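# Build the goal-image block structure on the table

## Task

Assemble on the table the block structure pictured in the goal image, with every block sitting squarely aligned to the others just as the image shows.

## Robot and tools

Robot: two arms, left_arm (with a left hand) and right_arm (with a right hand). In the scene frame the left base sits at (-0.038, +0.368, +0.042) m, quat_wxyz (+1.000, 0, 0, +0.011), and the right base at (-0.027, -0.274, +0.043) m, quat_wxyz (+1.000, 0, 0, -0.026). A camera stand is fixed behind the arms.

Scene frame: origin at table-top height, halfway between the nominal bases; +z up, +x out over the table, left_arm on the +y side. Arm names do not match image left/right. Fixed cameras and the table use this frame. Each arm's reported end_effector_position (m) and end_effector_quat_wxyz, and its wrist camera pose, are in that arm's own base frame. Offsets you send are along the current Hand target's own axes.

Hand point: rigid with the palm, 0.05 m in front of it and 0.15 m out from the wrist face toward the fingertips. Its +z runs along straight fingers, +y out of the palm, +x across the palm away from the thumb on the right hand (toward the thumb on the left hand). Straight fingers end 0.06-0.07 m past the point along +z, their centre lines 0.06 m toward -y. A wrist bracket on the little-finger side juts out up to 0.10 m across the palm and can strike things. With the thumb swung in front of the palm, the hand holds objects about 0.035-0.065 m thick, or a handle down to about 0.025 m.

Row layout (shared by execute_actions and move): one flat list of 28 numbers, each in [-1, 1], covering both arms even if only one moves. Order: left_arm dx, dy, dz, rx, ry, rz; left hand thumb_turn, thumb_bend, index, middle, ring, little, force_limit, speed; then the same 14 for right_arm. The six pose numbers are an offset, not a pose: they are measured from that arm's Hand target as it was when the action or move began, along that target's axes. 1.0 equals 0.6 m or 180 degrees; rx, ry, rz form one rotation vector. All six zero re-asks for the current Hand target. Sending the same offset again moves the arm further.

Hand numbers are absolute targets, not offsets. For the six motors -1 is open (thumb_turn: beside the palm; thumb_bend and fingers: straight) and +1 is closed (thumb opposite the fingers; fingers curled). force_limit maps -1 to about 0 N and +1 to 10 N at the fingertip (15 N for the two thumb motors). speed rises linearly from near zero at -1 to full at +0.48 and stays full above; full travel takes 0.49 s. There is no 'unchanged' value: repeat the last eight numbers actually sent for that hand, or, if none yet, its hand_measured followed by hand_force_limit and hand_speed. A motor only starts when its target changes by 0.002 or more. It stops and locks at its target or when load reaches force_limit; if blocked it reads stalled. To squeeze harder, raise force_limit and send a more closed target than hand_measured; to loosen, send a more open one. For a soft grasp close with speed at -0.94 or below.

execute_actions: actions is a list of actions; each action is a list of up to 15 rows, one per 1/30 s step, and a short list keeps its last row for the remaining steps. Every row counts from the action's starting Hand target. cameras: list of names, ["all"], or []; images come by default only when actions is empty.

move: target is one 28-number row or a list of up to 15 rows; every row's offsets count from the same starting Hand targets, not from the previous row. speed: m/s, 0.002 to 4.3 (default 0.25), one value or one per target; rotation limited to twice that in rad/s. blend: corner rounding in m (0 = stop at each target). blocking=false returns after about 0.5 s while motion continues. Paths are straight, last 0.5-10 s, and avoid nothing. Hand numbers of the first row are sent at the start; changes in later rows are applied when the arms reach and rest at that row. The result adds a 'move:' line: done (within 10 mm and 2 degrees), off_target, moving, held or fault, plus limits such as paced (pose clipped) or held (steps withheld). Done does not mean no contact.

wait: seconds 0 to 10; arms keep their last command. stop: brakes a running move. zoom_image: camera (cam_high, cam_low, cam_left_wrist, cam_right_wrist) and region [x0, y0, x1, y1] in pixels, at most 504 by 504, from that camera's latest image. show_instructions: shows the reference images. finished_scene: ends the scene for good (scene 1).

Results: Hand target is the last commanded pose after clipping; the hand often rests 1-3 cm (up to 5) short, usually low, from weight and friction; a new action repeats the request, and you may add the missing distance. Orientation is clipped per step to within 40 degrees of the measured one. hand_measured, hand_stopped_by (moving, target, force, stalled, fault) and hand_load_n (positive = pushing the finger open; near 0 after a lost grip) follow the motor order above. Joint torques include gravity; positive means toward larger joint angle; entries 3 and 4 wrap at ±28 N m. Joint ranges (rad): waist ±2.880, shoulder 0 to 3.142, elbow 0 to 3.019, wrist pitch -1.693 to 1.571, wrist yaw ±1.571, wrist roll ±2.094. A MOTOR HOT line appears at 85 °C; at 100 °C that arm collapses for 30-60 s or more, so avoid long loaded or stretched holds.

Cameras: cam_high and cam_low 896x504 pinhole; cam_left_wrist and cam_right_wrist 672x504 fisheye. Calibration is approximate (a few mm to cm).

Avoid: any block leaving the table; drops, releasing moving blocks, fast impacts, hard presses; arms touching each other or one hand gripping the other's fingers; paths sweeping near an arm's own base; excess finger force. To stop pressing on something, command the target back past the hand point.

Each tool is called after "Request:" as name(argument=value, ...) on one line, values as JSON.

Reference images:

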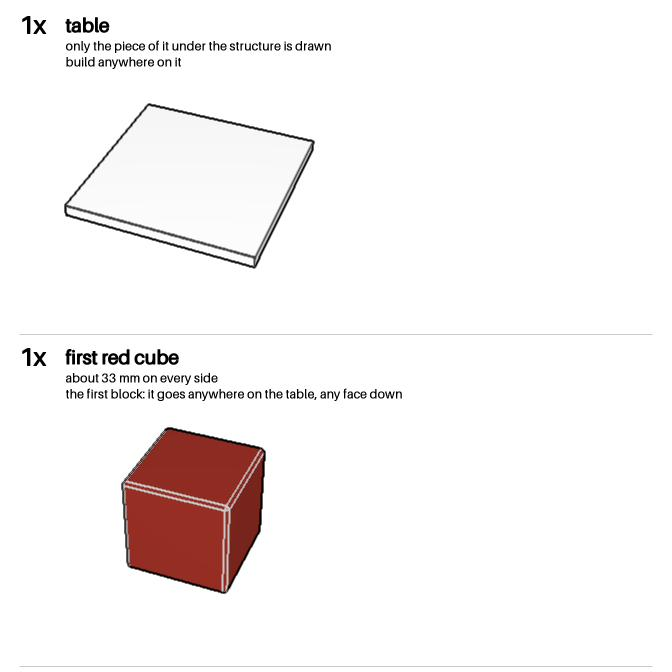

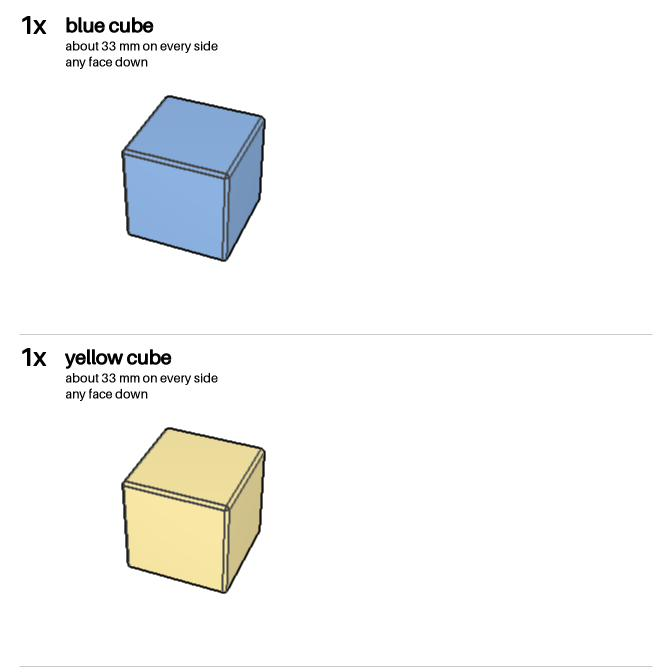

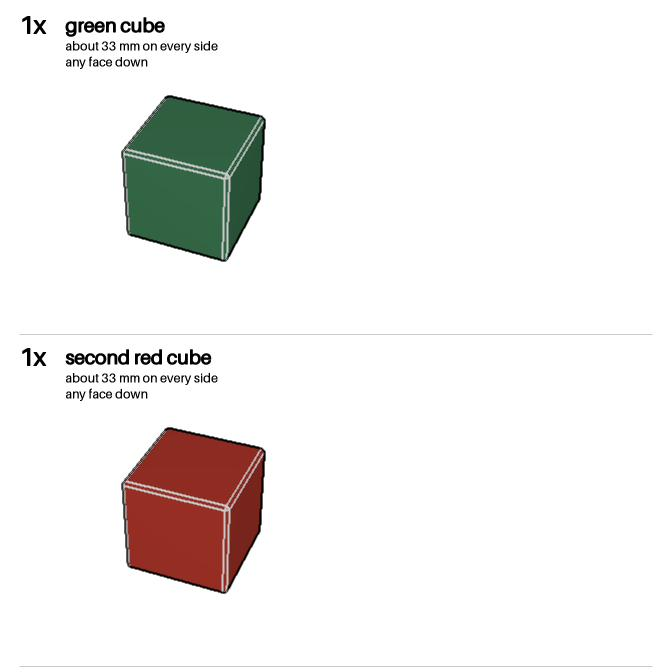

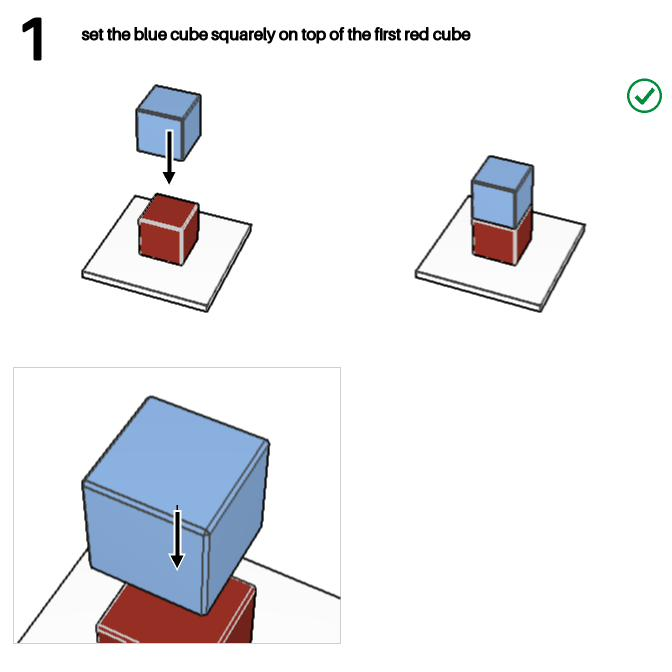

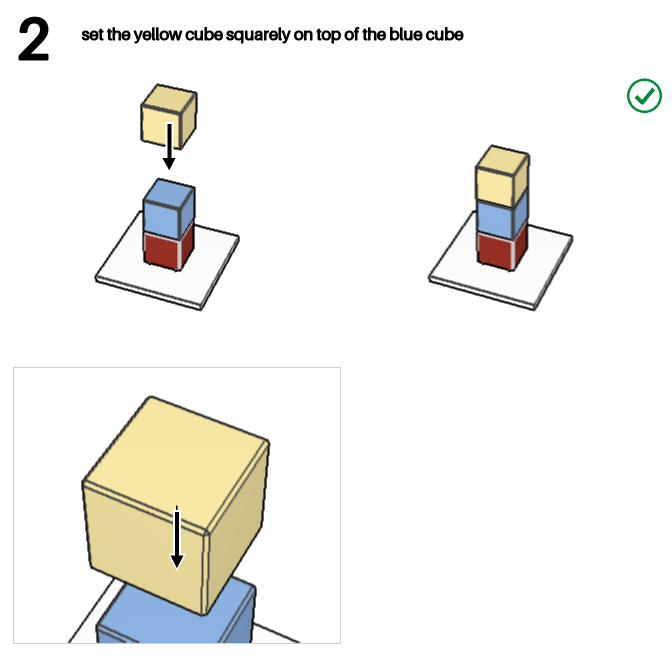

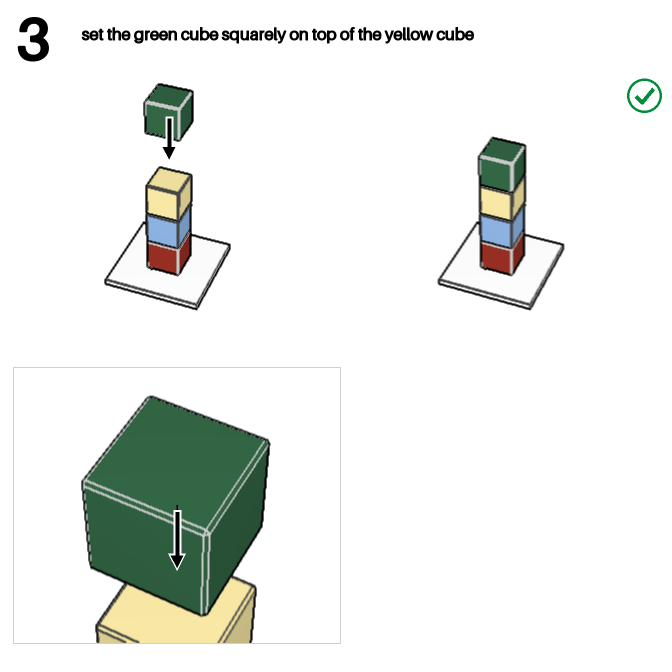

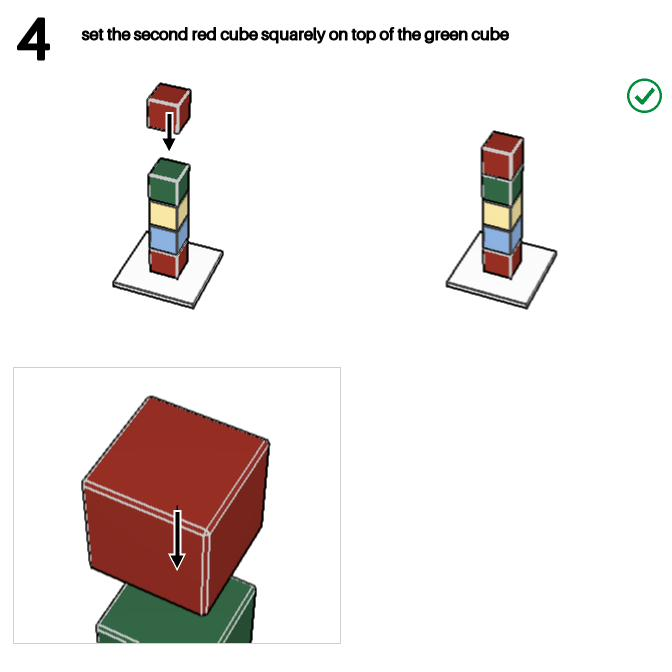

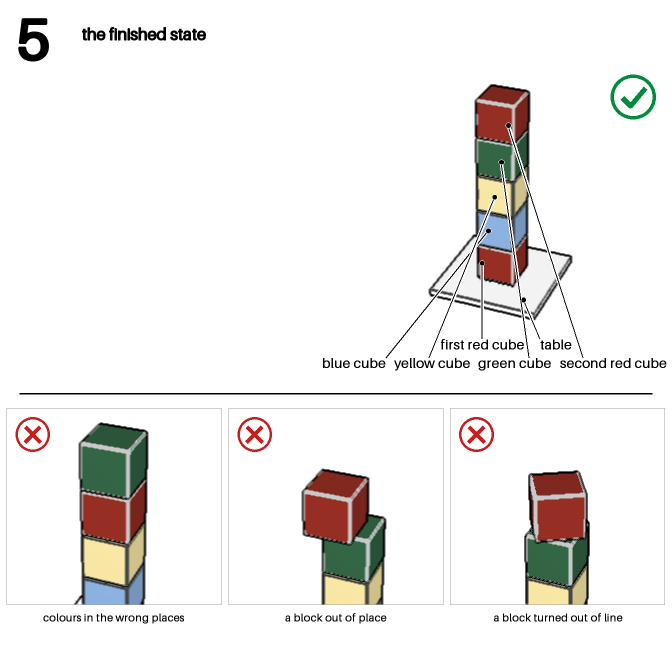

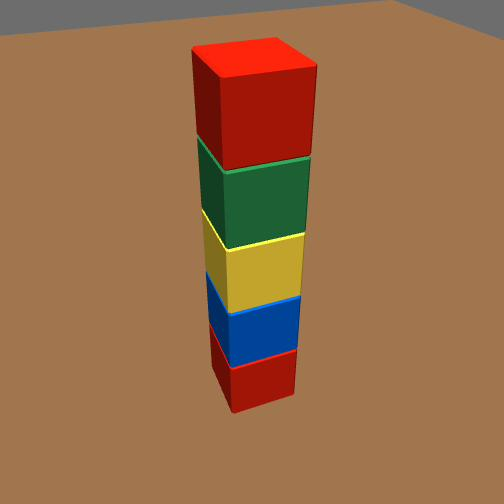

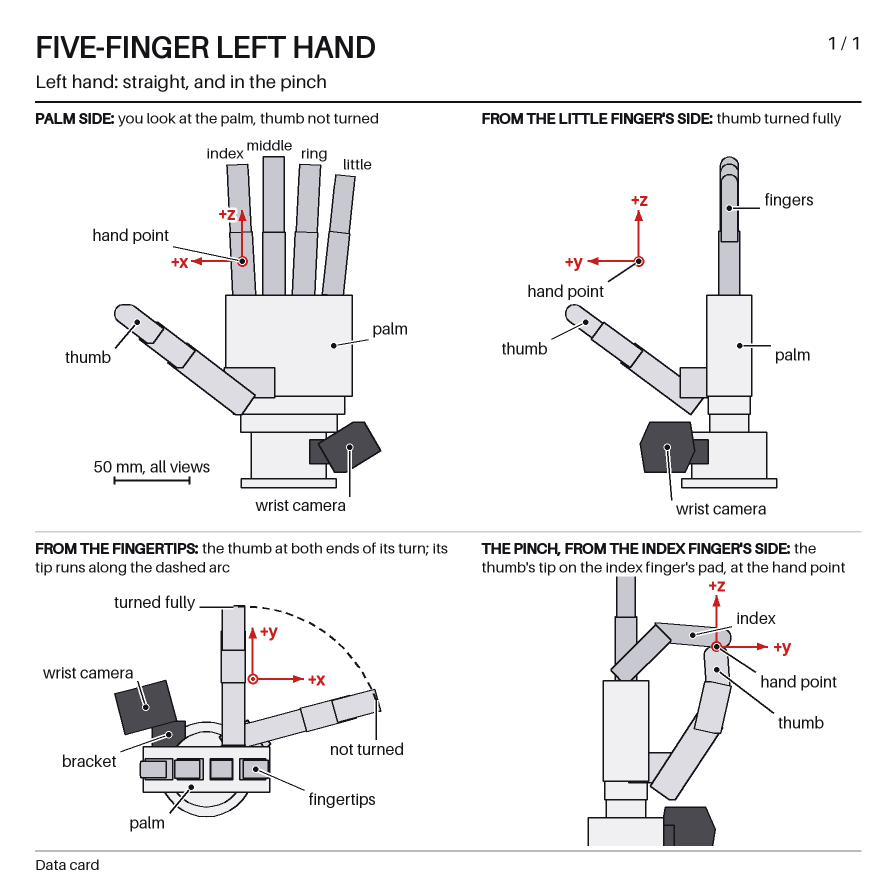

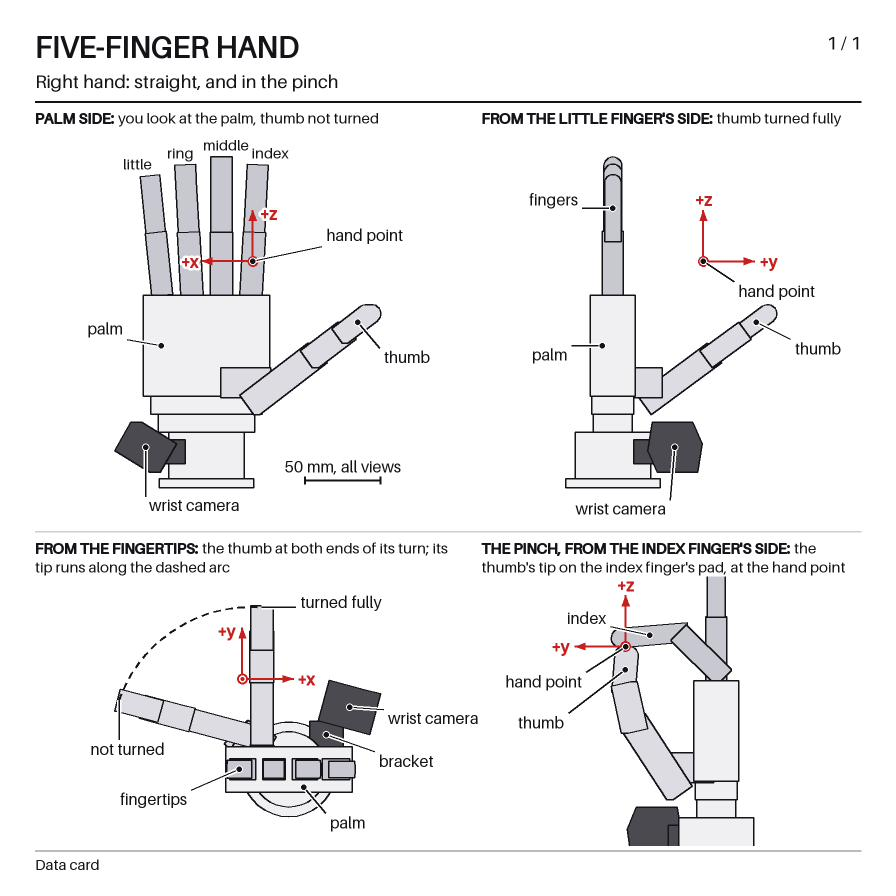

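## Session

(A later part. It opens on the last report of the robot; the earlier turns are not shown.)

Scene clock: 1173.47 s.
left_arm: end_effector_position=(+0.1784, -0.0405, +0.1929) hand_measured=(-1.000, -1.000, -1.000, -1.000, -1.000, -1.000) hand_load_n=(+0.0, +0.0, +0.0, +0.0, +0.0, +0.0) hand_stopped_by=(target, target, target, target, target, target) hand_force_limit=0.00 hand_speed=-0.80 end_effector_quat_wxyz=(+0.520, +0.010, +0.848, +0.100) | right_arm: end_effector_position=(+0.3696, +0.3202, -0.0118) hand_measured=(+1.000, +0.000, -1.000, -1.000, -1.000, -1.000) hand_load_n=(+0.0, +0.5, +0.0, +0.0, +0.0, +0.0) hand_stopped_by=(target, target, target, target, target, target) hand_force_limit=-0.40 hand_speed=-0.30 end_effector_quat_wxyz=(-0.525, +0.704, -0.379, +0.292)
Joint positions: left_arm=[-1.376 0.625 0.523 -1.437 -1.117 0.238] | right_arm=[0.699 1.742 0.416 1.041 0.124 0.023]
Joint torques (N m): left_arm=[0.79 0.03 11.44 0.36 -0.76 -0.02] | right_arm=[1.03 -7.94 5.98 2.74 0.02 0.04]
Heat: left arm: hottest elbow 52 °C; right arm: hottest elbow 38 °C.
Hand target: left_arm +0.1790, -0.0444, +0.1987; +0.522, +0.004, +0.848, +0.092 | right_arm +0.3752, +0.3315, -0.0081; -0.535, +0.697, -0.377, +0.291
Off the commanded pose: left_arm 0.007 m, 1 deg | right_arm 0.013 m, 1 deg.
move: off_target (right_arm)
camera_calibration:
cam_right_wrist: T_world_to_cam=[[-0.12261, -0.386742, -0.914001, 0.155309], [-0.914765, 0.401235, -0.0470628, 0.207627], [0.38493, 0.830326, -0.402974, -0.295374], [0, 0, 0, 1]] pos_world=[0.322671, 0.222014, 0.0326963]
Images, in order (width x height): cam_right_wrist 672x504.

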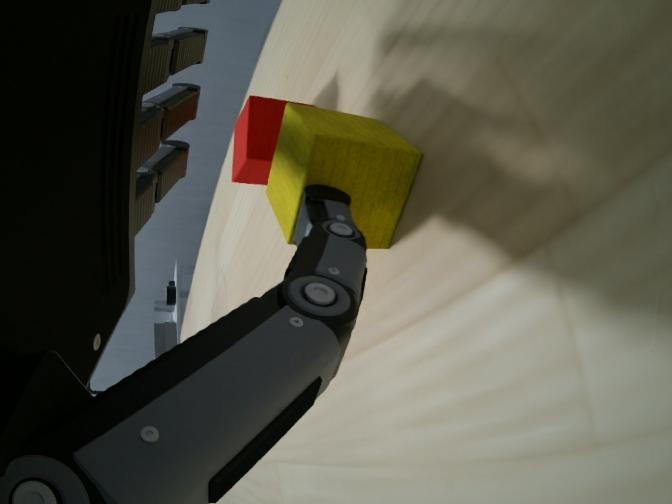

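Request:
execute_actions(actions=[[[0,0,0,0,0,0,-1,-1,-1,-1,-1,-1,0,-0.8, 0,0,0,0,0,0,1,0,-0.45,-0.45,-1,-1,-0.6,-0.5]],[[0,0,0,0,0,0,-1,-1,-1,-1,-1,-1,0,-0.8, 0,0,0,0,0,0,1,0,-0.45,-0.45,-1,-1,-0.6,-0.5]],[[0,0,0,0,0,0,-1,-1,-1,-1,-1,-1,0,-0.8, 0,0,0,0,0,0,1,0,0.1,0.1,-1,-1,-0.6,-0.95]],[[0,0,0,0,0,0,-1,-1,-1,-1,-1,-1,0,-0.8, 0,0,0,0,0,0,1,0,0.1,0.1,-1,-1,-0.6,-0.95]],[[0,0,0,0,0,0,-1,-1,-1,-1,-1,-1,0,-0.8, 0,0,0,0,0,0,1,0,0.1,0.1,-1,-1,-0.6,-0.95]]], cameras=["cam_right_wrist"])

Request:
zoom_image(camera="cam_right_wrist", region=[240, 80, 480, 320])

Scene clock: 1195.17 s.
left_arm: end_effector_position=(+0.1784, -0.0405, +0.1929) hand_measured=(-1.000, -1.000, -1.000, -1.000, -1.000, -1.000) hand_load_n=(+0.0, +0.0, +0.0, +0.0, +0.0, +0.0) hand_stopped_by=(target, target, target, target, target, target) hand_force_limit=0.00 hand_speed=-0.80 end_effector_quat_wxyz=(+0.520, +0.010, +0.848, +0.100) | right_arm: end_effector_position=(+0.3698, +0.3203, -0.0114) hand_measured=(+1.000, +0.000, -0.314, -0.318, -1.000, -1.000) hand_load_n=(+0.0, +2.5, +2.0, +1.5, +0.0, +0.0) hand_stopped_by=(target, target, force, force, target, target) hand_force_limit=-0.60 hand_speed=-0.95 end_effector_quat_wxyz=(-0.525, +0.703, -0.379, +0.292)
Joint positions: left_arm=[-1.376 0.625 0.523 -1.437 -1.117 0.238] | right_arm=[0.699 1.742 0.416 1.043 0.125 0.024]
Joint torques (N m): left_arm=[0.79 0.15 11.44 0.36 -0.75 -0.01] | right_arm=[1.67 -8.64 6.01 2.93 0.04 0]
Heat: left arm: hottest elbow 52 °C; right arm: hottest elbow 37 °C.
Hand target: left_arm +0.1790, -0.0444, +0.1987; +0.522, +0.004, +0.848, +0.092 | right_arm +0.3752, +0.3315, -0.0081; -0.535, +0.697, -0.377, +0.291
Off the commanded pose: left_arm 0.007 m, 1 deg | right_arm 0.013 m, 1 deg.
camera_calibration:
cam_right_wrist: T_world_to_cam=[[-0.122289, -0.384966, -0.914793, 0.155059], [-0.91442, 0.402036, -0.0469465, 0.207304], [0.385853, 0.830764, -0.401185, -0.295828], [0, 0, 0, 1]] pos_world=[0.322671, 0.222112, 0.0328979]
Images, in order (width x height): cam_right_wrist 672x504.

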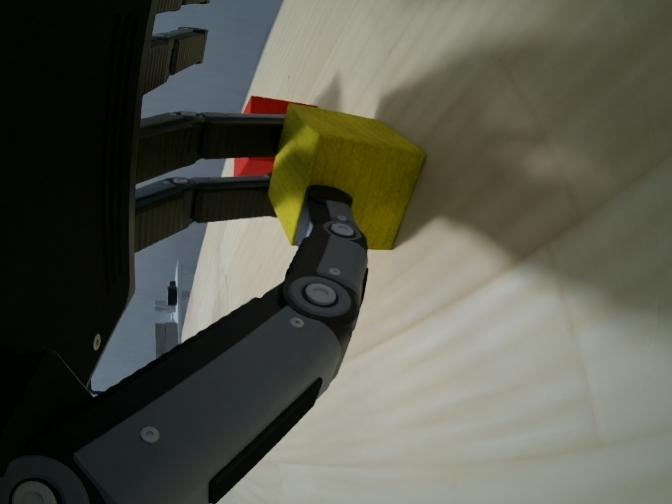

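Scaled by 2.100 from the camera's 672x504 image, which has a finer 960x720 frame.

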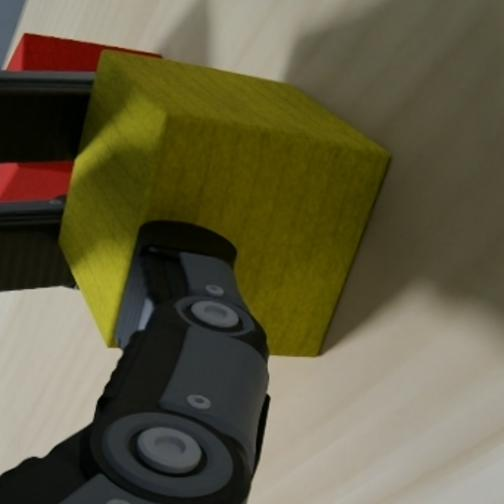

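Request:
move(target=[[0,0,0,0,0,0,-1,-1,-1,-1,-1,-1,0,-0.8, 0.0004,-0.177,-0.0469,0,0,0,1,0,0.1,0.1,-1,-1,-0.6,-0.95],[0,0,0,0,0,0,-1,-1,-1,-1,-1,-1,0,-0.8, 0.4688,-0.1478,-0.239,-0.0003,0.1185,0.0314,1,0,0.1,0.1,-1,-1,-0.6,-0.95],[0,0,0,0,0,0,-1,-1,-1,-1,-1,-1,0,-0.8, 0.4687,-0.1044,-0.2275,-0.0003,0.1185,0.0314,1,0,0.1,0.1,-1,-1,-0.6,-0.95]], speed=[0.12,0.22,0.1], blend=[0.02,0,0], cameras=["cam_high","cam_low","cam_right_wrist"])

Request:
zoom_image(camera="cam_low", region=[400, 240, 460, 300])

Request:
zoom_image(camera="cam_right_wrist", region=[270, 80, 570, 300])

Scene clock: 1236.93 s.
left_arm: end_effector_position=(+0.1784, -0.0405, +0.1929) hand_measured=(-1.000, -1.000, -1.000, -1.000, -1.000, -1.000) hand_load_n=(+0.0, +0.0, +0.0, +0.0, +0.0, +0.0) hand_stopped_by=(target, target, target, target, target, target) hand_force_limit=0.00 hand_speed=-0.80 end_effector_quat_wxyz=(+0.520, +0.010, +0.848, +0.100) | right_arm: end_effector_position=(+0.4293, +0.0376, +0.0890) hand_measured=(+1.000, +0.000, -0.314, -0.318, -1.000, -1.000) hand_load_n=(+0.0, +3.0, +2.0, +1.5, +0.0, +0.0) hand_stopped_by=(target, target, force, force, target, target) hand_force_limit=-0.60 hand_speed=-0.95 end_effector_quat_wxyz=(-0.471, +0.614, -0.505, +0.382)
Joint positions: left_arm=[-1.376 0.625 0.523 -1.437 -1.117 0.238] | right_arm=[-0.099 1.202 0.341 0.582 -0.289 -0.074]
Joint torques (N m): left_arm=[0.85 0.03 11.48 0.36 -0.75 -0.02] | right_arm=[-0.38 -4.6 7.54 2.85 -0.26 -0.22]
Heat: left arm: hottest elbow 52 °C; right arm: hottest elbow 37 °C.
Hand target: left_arm +0.1790, -0.0444, +0.1987; +0.522, +0.004, +0.848, +0.092 | right_arm +0.4317, +0.0328, +0.0881; -0.470, +0.613, -0.504, +0.388
Off the commanded pose: left_arm 0.007 m, 1 deg | right_arm 0.005 m, 1 deg.
move: done
camera_calibration:
cam_right_wrist: T_world_to_cam=[[-0.245184, -0.294317, -0.923722, 0.195488], [-0.703828, 0.70929, -0.039177, 0.277488], [0.666717, 0.640535, -0.381055, -0.15885], [0, 0, 0, 1]] pos_world=[0.349143, -0.0375346, 0.130917]
Images, in order (width x height): cam_high 896x504, cam_low 896x504, cam_right_wrist 672x504.

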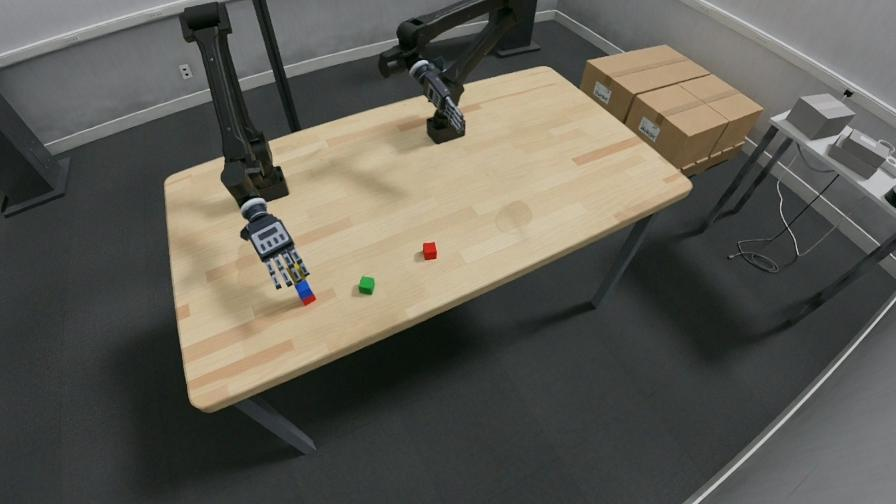

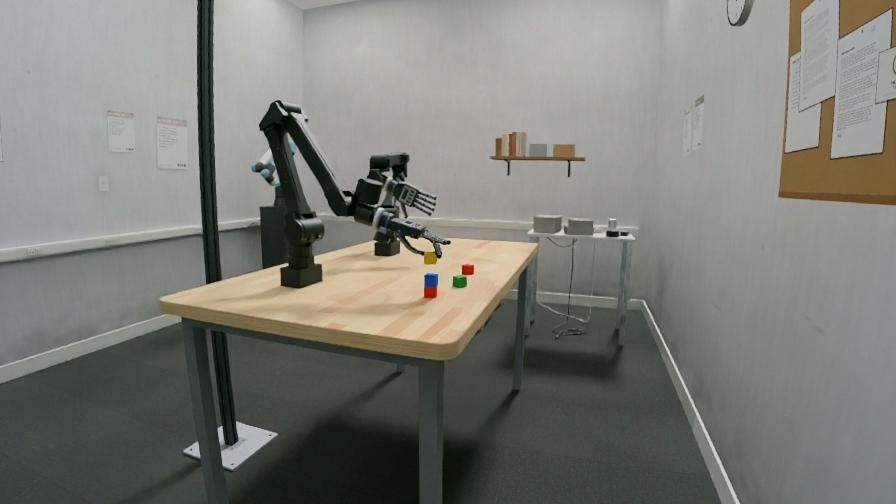

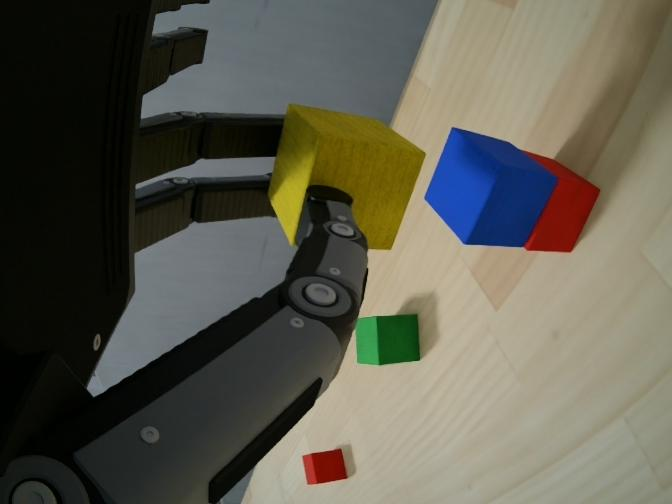

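Scaled by 8.400.

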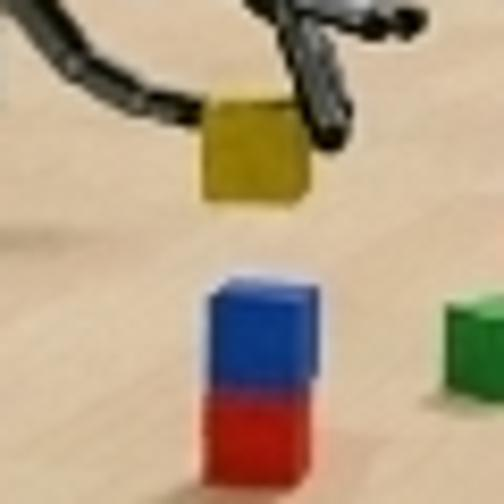

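Scaled by 1.680 from the camera's 672x504 image, which has a finer 960x720 frame.

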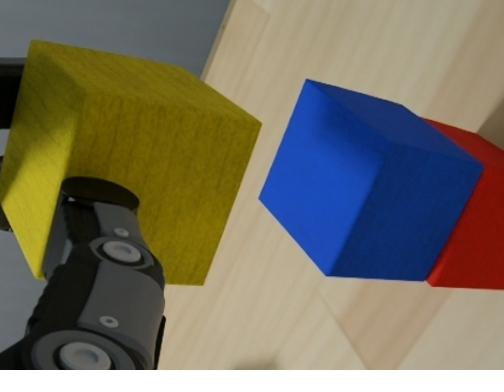

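Request:
move(target=[0,0,0,0,0,0,-1,-1,-1,-1,-1,-1,0,-0.8, 0.0015,0.0499,0.0136,0,0,0,1,0,0.1,0.1,-1,-1,-0.6,-0.95], speed=0.08, cameras=["cam_high","cam_low","cam_right_wrist"])

Request:
zoom_image(camera="cam_low", region=[410, 250, 455, 300])

Request:
zoom_image(camera="cam_right_wrist", region=[270, 80, 520, 300])

Request:
zoom_image(camera="cam_high", region=[280, 260, 330, 310])

Scene clock: 1262.10 s.
left_arm: end_effector_position=(+0.1784, -0.0405, +0.1929) hand_measured=(-1.000, -1.000, -1.000, -1.000, -1.000, -1.000) hand_load_n=(+0.0, +0.0, +0.0, +0.0, +0.0, +0.0) hand_stopped_by=(target, target, target, target, target, target) hand_force_limit=0.00 hand_speed=-0.80 end_effector_quat_wxyz=(+0.520, +0.010, +0.848, +0.100) | right_arm: end_effector_position=(+0.4309, +0.0368, +0.0596) hand_measured=(+1.000, +0.000, -0.314, -0.318, -1.000, -1.000) hand_load_n=(+0.0, +2.5, +2.0, +1.5, -0.5, +0.0) hand_stopped_by=(target, target, force, force, target, target) hand_force_limit=-0.60 hand_speed=-0.95 end_effector_quat_wxyz=(-0.472, +0.613, -0.504, +0.384)
Joint positions: left_arm=[-1.376 0.625 0.523 -1.437 -1.117 0.238] | right_arm=[-0.102 1.337 0.313 0.749 -0.292 -0.075]
Joint torques (N m): left_arm=[0.91 0.09 11.45 0.35 -0.76 -0.02] | right_arm=[0.97 -5.07 6.08 2.67 -0.26 -0.01]
Heat: left arm: hottest elbow 53 °C; right arm: hottest elbow 37 °C.
Hand target: left_arm +0.1790, -0.0444, +0.1987; +0.522, +0.004, +0.848, +0.092 | right_arm +0.4321, +0.0319, +0.0572; -0.470, +0.613, -0.503, +0.388
Off the commanded pose: left_arm 0.007 m, 1 deg | right_arm 0.006 m, 1 deg.
move: done
camera_calibration:
cam_right_wrist: T_world_to_cam=[[-0.241549, -0.294984, -0.924467, 0.166985], [-0.704044, 0.708899, -0.0422431, 0.278385], [0.667814, 0.640661, -0.378916, -0.171315], [0, 0, 0, 1]] pos_world=[0.350737, -0.0383336, 0.101218]
Images, in order (width x height): cam_high 896x504, cam_low 896x504, cam_right_wrist 672x504.

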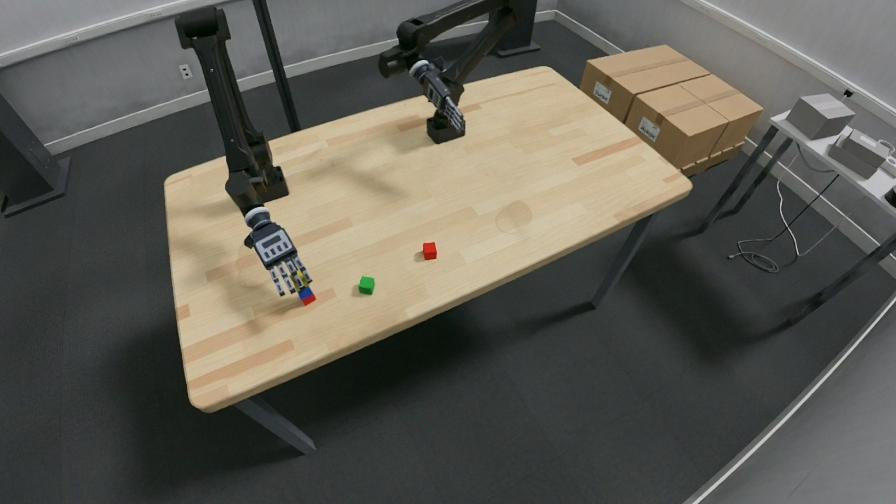

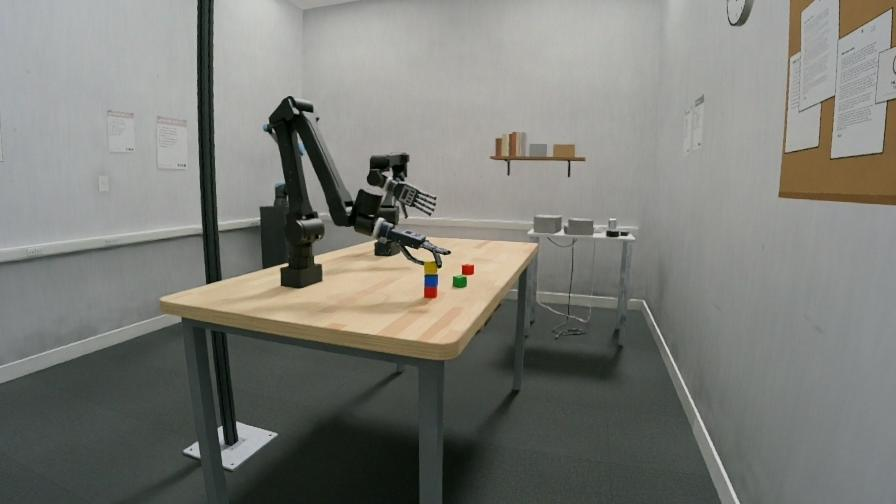

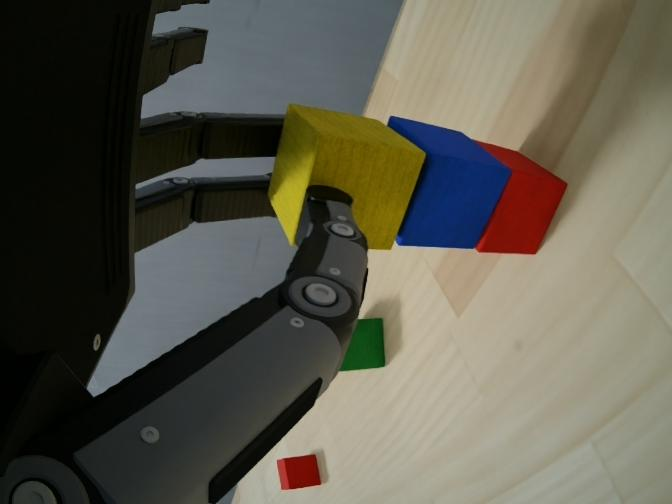

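Scaled by 10.080.

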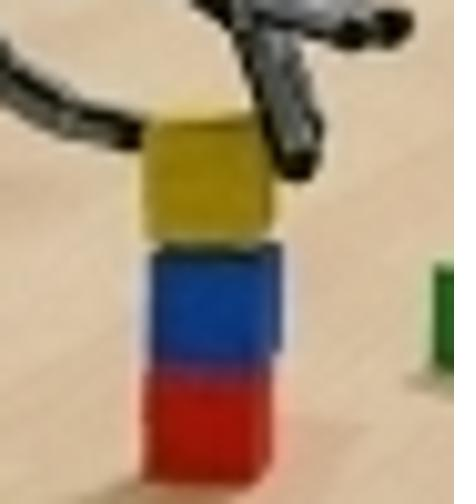

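Scaled by 2.016 from the camera's 672x504 image, which has a finer 960x720 frame.

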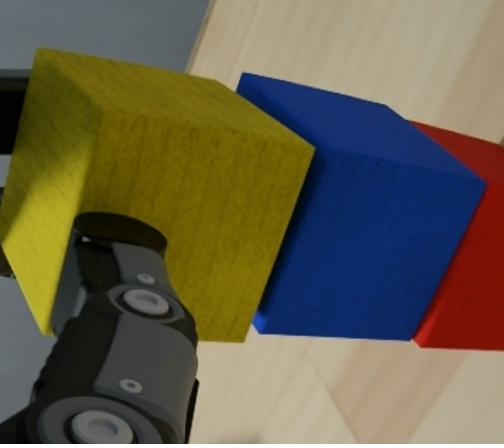

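Scaled by 10.080.

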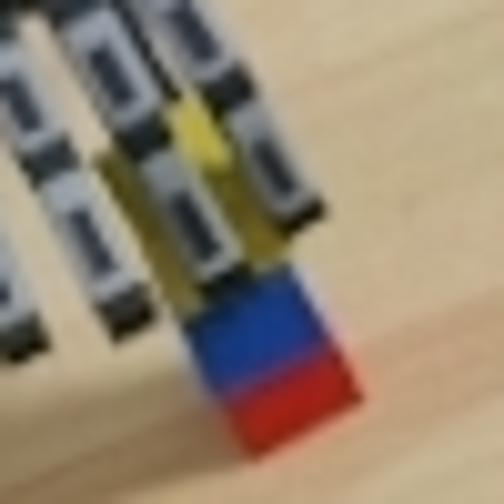

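Request:
move(target=[0,0,0,0,0,0,-1,-1,-1,-1,-1,-1,0,-0.8, 0.0018,0.009,0.0052,0,0,0,1,0,0.1,0.1,-1,-1,-0.6,-0.95], speed=0.03, cameras=["cam_low","cam_right_wrist"])

Request:
zoom_image(camera="cam_low", region=[410, 250, 455, 300])

Request:
zoom_image(camera="cam_right_wrist", region=[270, 80, 520, 300])

Scene clock: 1303.37 s.
left_arm: end_effector_position=(+0.1784, -0.0405, +0.1929) hand_measured=(-1.000, -1.000, -1.000, -1.000, -1.000, -1.000) hand_load_n=(+0.0, +0.0, +0.0, +0.0, +0.0, +0.0) hand_stopped_by=(target, target, target, target, target, target) hand_force_limit=0.00 hand_speed=-0.80 end_effector_quat_wxyz=(+0.520, +0.010, +0.848, +0.100) | right_arm: end_effector_position=(+0.4334, +0.0362, +0.0560) hand_measured=(+1.000, +0.000, -0.314, -0.318, -1.000, -1.000) hand_load_n=(+0.0, +2.0, +2.0, +2.0, +0.0, +0.0) hand_stopped_by=(target, target, force, force, target, target) hand_force_limit=-0.60 hand_speed=-0.95 end_effector_quat_wxyz=(-0.474, +0.612, -0.502, +0.386)
Joint positions: left_arm=[-1.376 0.625 0.523 -1.437 -1.117 0.238] | right_arm=[-0.104 1.367 0.313 0.786 -0.294 -0.075]
Joint torques (N m): left_arm=[0.85 0.03 11.45 0.38 -0.75 -0.01] | right_arm=[0.67 -4.37 6.05 2.61 -0.25 -0.1]
Heat: left arm: hottest elbow 53 °C; right arm: hottest elbow 36 °C.
Hand target: left_arm +0.1790, -0.0444, +0.1987; +0.522, +0.004, +0.848, +0.092 | right_arm +0.4339, +0.0312, +0.0512; -0.470, +0.613, -0.503, +0.388
Off the commanded pose: left_arm 0.007 m, 1 deg | right_arm 0.007 m, 1 deg.
move: done
camera_calibration:
cam_right_wrist: T_world_to_cam=[[-0.234602, -0.295208, -0.926183, 0.161134], [-0.704261, 0.708358, -0.0473897, 0.2808], [0.670059, 0.641156, -0.374086, -0.175161], [0, 0, 0, 1]] pos_world=[0.352927, -0.0390332, 0.0970211]
Images, in order (width x height): cam_low 896x504, cam_right_wrist 672x504.

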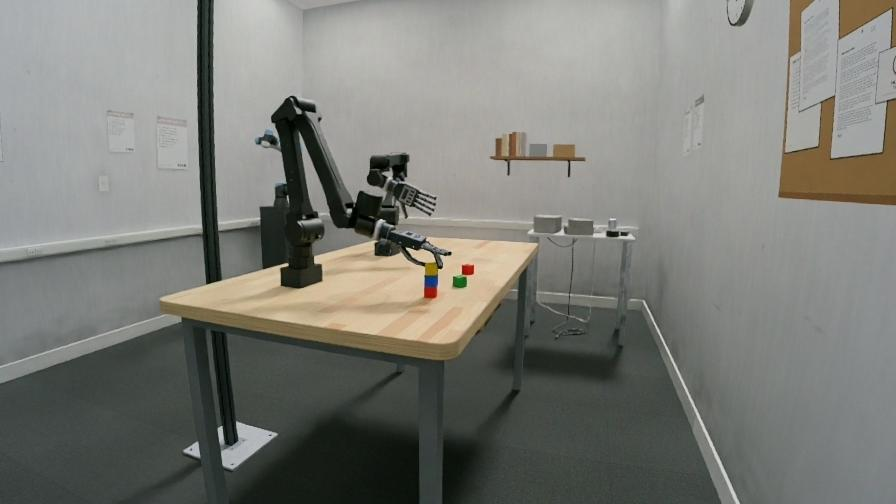

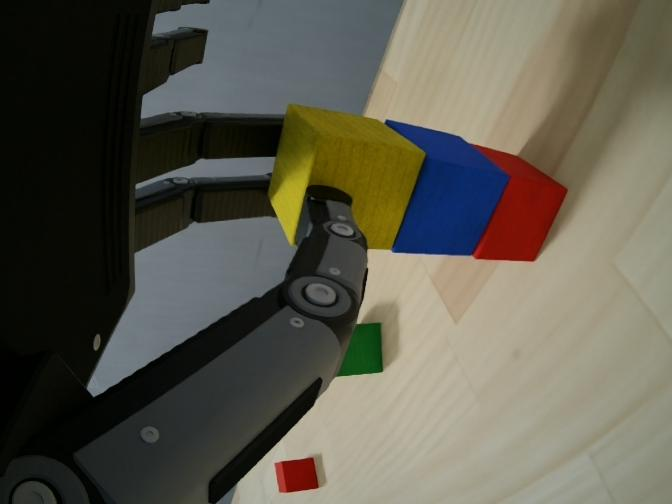

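Scaled by 10.080.

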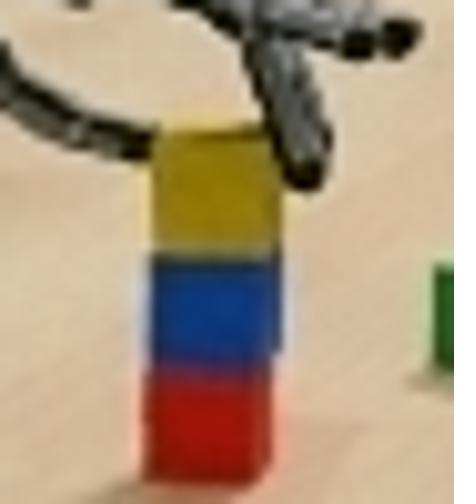

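Scaled by 2.016 from the camera's 672x504 image, which has a finer 960x720 frame.

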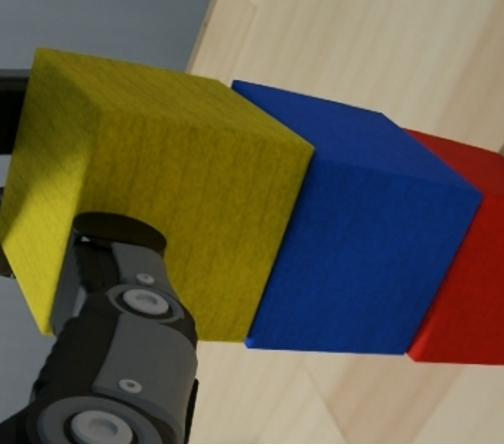

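Request:
execute_actions(actions=[[[0,0,0,0,0,0,-1,-1,-1,-1,-1,-1,0,-0.8, 0,-0.0035,-0.001,0,0,0,1,0,0.1,0.1,-1,-1,-0.6,-0.95]],[[0,0,0,0,0,0,-1,-1,-1,-1,-1,-1,0,-0.8, 0,0,0,0,0,0,1,0,-0.5,-0.5,-1,-1,-0.6,-0.9]],[[0,0,0,0,0,0,-1,-1,-1,-1,-1,-1,0,-0.8, 0,0,0,0,0,0,1,0,-0.5,-0.5,-1,-1,-0.6,-0.9]],[[0,0,0,0,0,0,-1,-1,-1,-1,-1,-1,0,-0.8, 0,0,0,0,0,0,1,0,-0.5,-0.5,-1,-1,-0.6,-0.9]]], cameras=["cam_low","cam_right_wrist"])

Request:
zoom_image(camera="cam_low", region=[410, 250, 455, 300])

Request:
zoom_image(camera="cam_right_wrist", region=[270, 80, 520, 300])

Scene clock: 1323.03 s.
left_arm: end_effector_position=(+0.1784, -0.0405, +0.1929) hand_measured=(-1.000, -1.000, -1.000, -1.000, -1.000, -1.000) hand_load_n=(+0.0, +0.0, +0.0, +0.0, +0.0, +0.0) hand_stopped_by=(target, target, target, target, target, target) hand_force_limit=0.00 hand_speed=-0.80 end_effector_quat_wxyz=(+0.520, +0.010, +0.848, +0.100) | right_arm: end_effector_position=(+0.4334, +0.0360, +0.0558) hand_measured=(+1.000, +0.000, -0.500, -0.500, -1.000, -1.000) hand_load_n=(+0.0, +0.0, -0.5, +0.0, +0.0, +0.0) hand_stopped_by=(target, target, target, target, target, target) hand_force_limit=-0.60 hand_speed=-0.90 end_effector_quat_wxyz=(-0.474, +0.612, -0.502, +0.386)
Joint positions: left_arm=[-1.376 0.625 0.523 -1.437 -1.117 0.238] | right_arm=[-0.104 1.367 0.313 0.786 -0.294 -0.075]
Joint torques (N m): left_arm=[0.73 0.09 11.47 0.36 -0.76 -0.01] | right_arm=[-0.03 -6.24 6.24 2.32 -0.19 -0.19]
Heat: left arm: hottest elbow 53 °C; right arm: hottest elbow 36 °C.
Hand target: left_arm +0.1790, -0.0444, +0.1987; +0.522, +0.004, +0.848, +0.092 | right_arm +0.4338, +0.0312, +0.0532; -0.470, +0.613, -0.504, +0.388
Off the commanded pose: left_arm 0.007 m, 1 deg | right_arm 0.006 m, 1 deg.
camera_calibration:
cam_right_wrist: T_world_to_cam=[[-0.235076, -0.295051, -0.926112, 0.161178], [-0.703971, 0.708666, -0.0470853, 0.280747], [0.670197, 0.640887, -0.374298, -0.175174], [0, 0, 0, 1]] pos_world=[0.352928, -0.0391334, 0.096921]
Images, in order (width x height): cam_low 896x504, cam_right_wrist 672x504.

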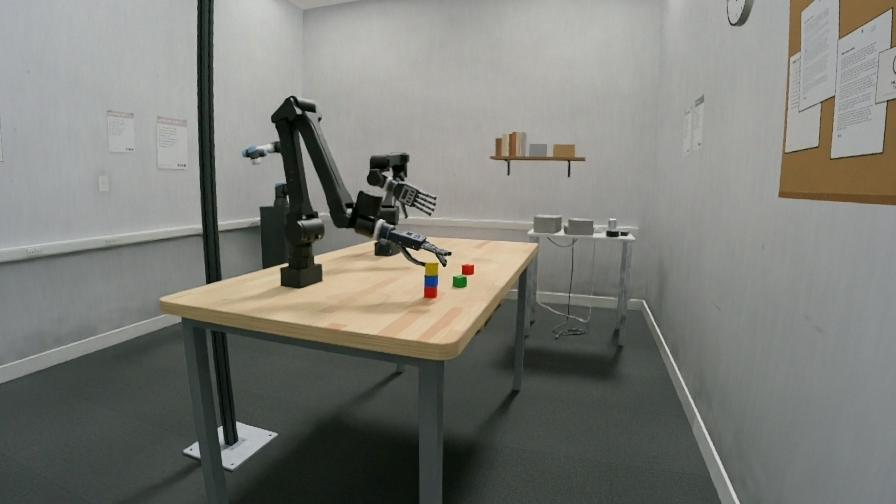

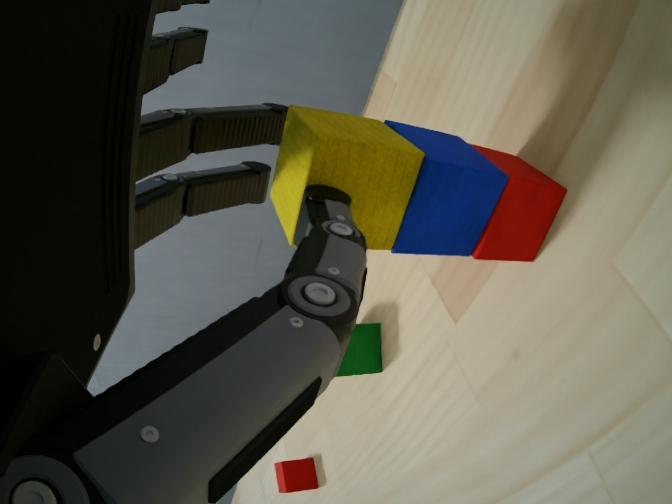

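Scaled by 10.080.

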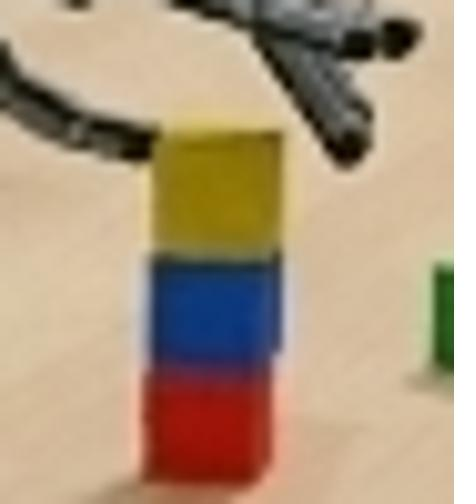

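Scaled by 2.016 from the camera's 672x504 image, which has a finer 960x720 frame.

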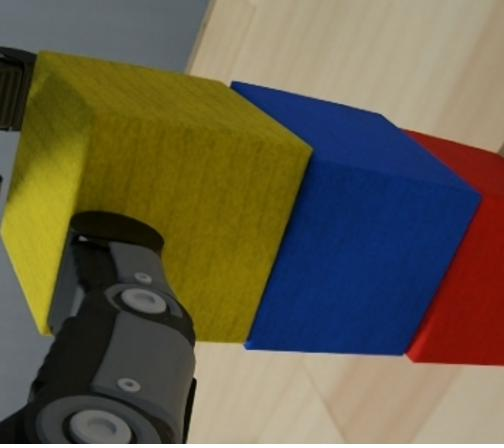

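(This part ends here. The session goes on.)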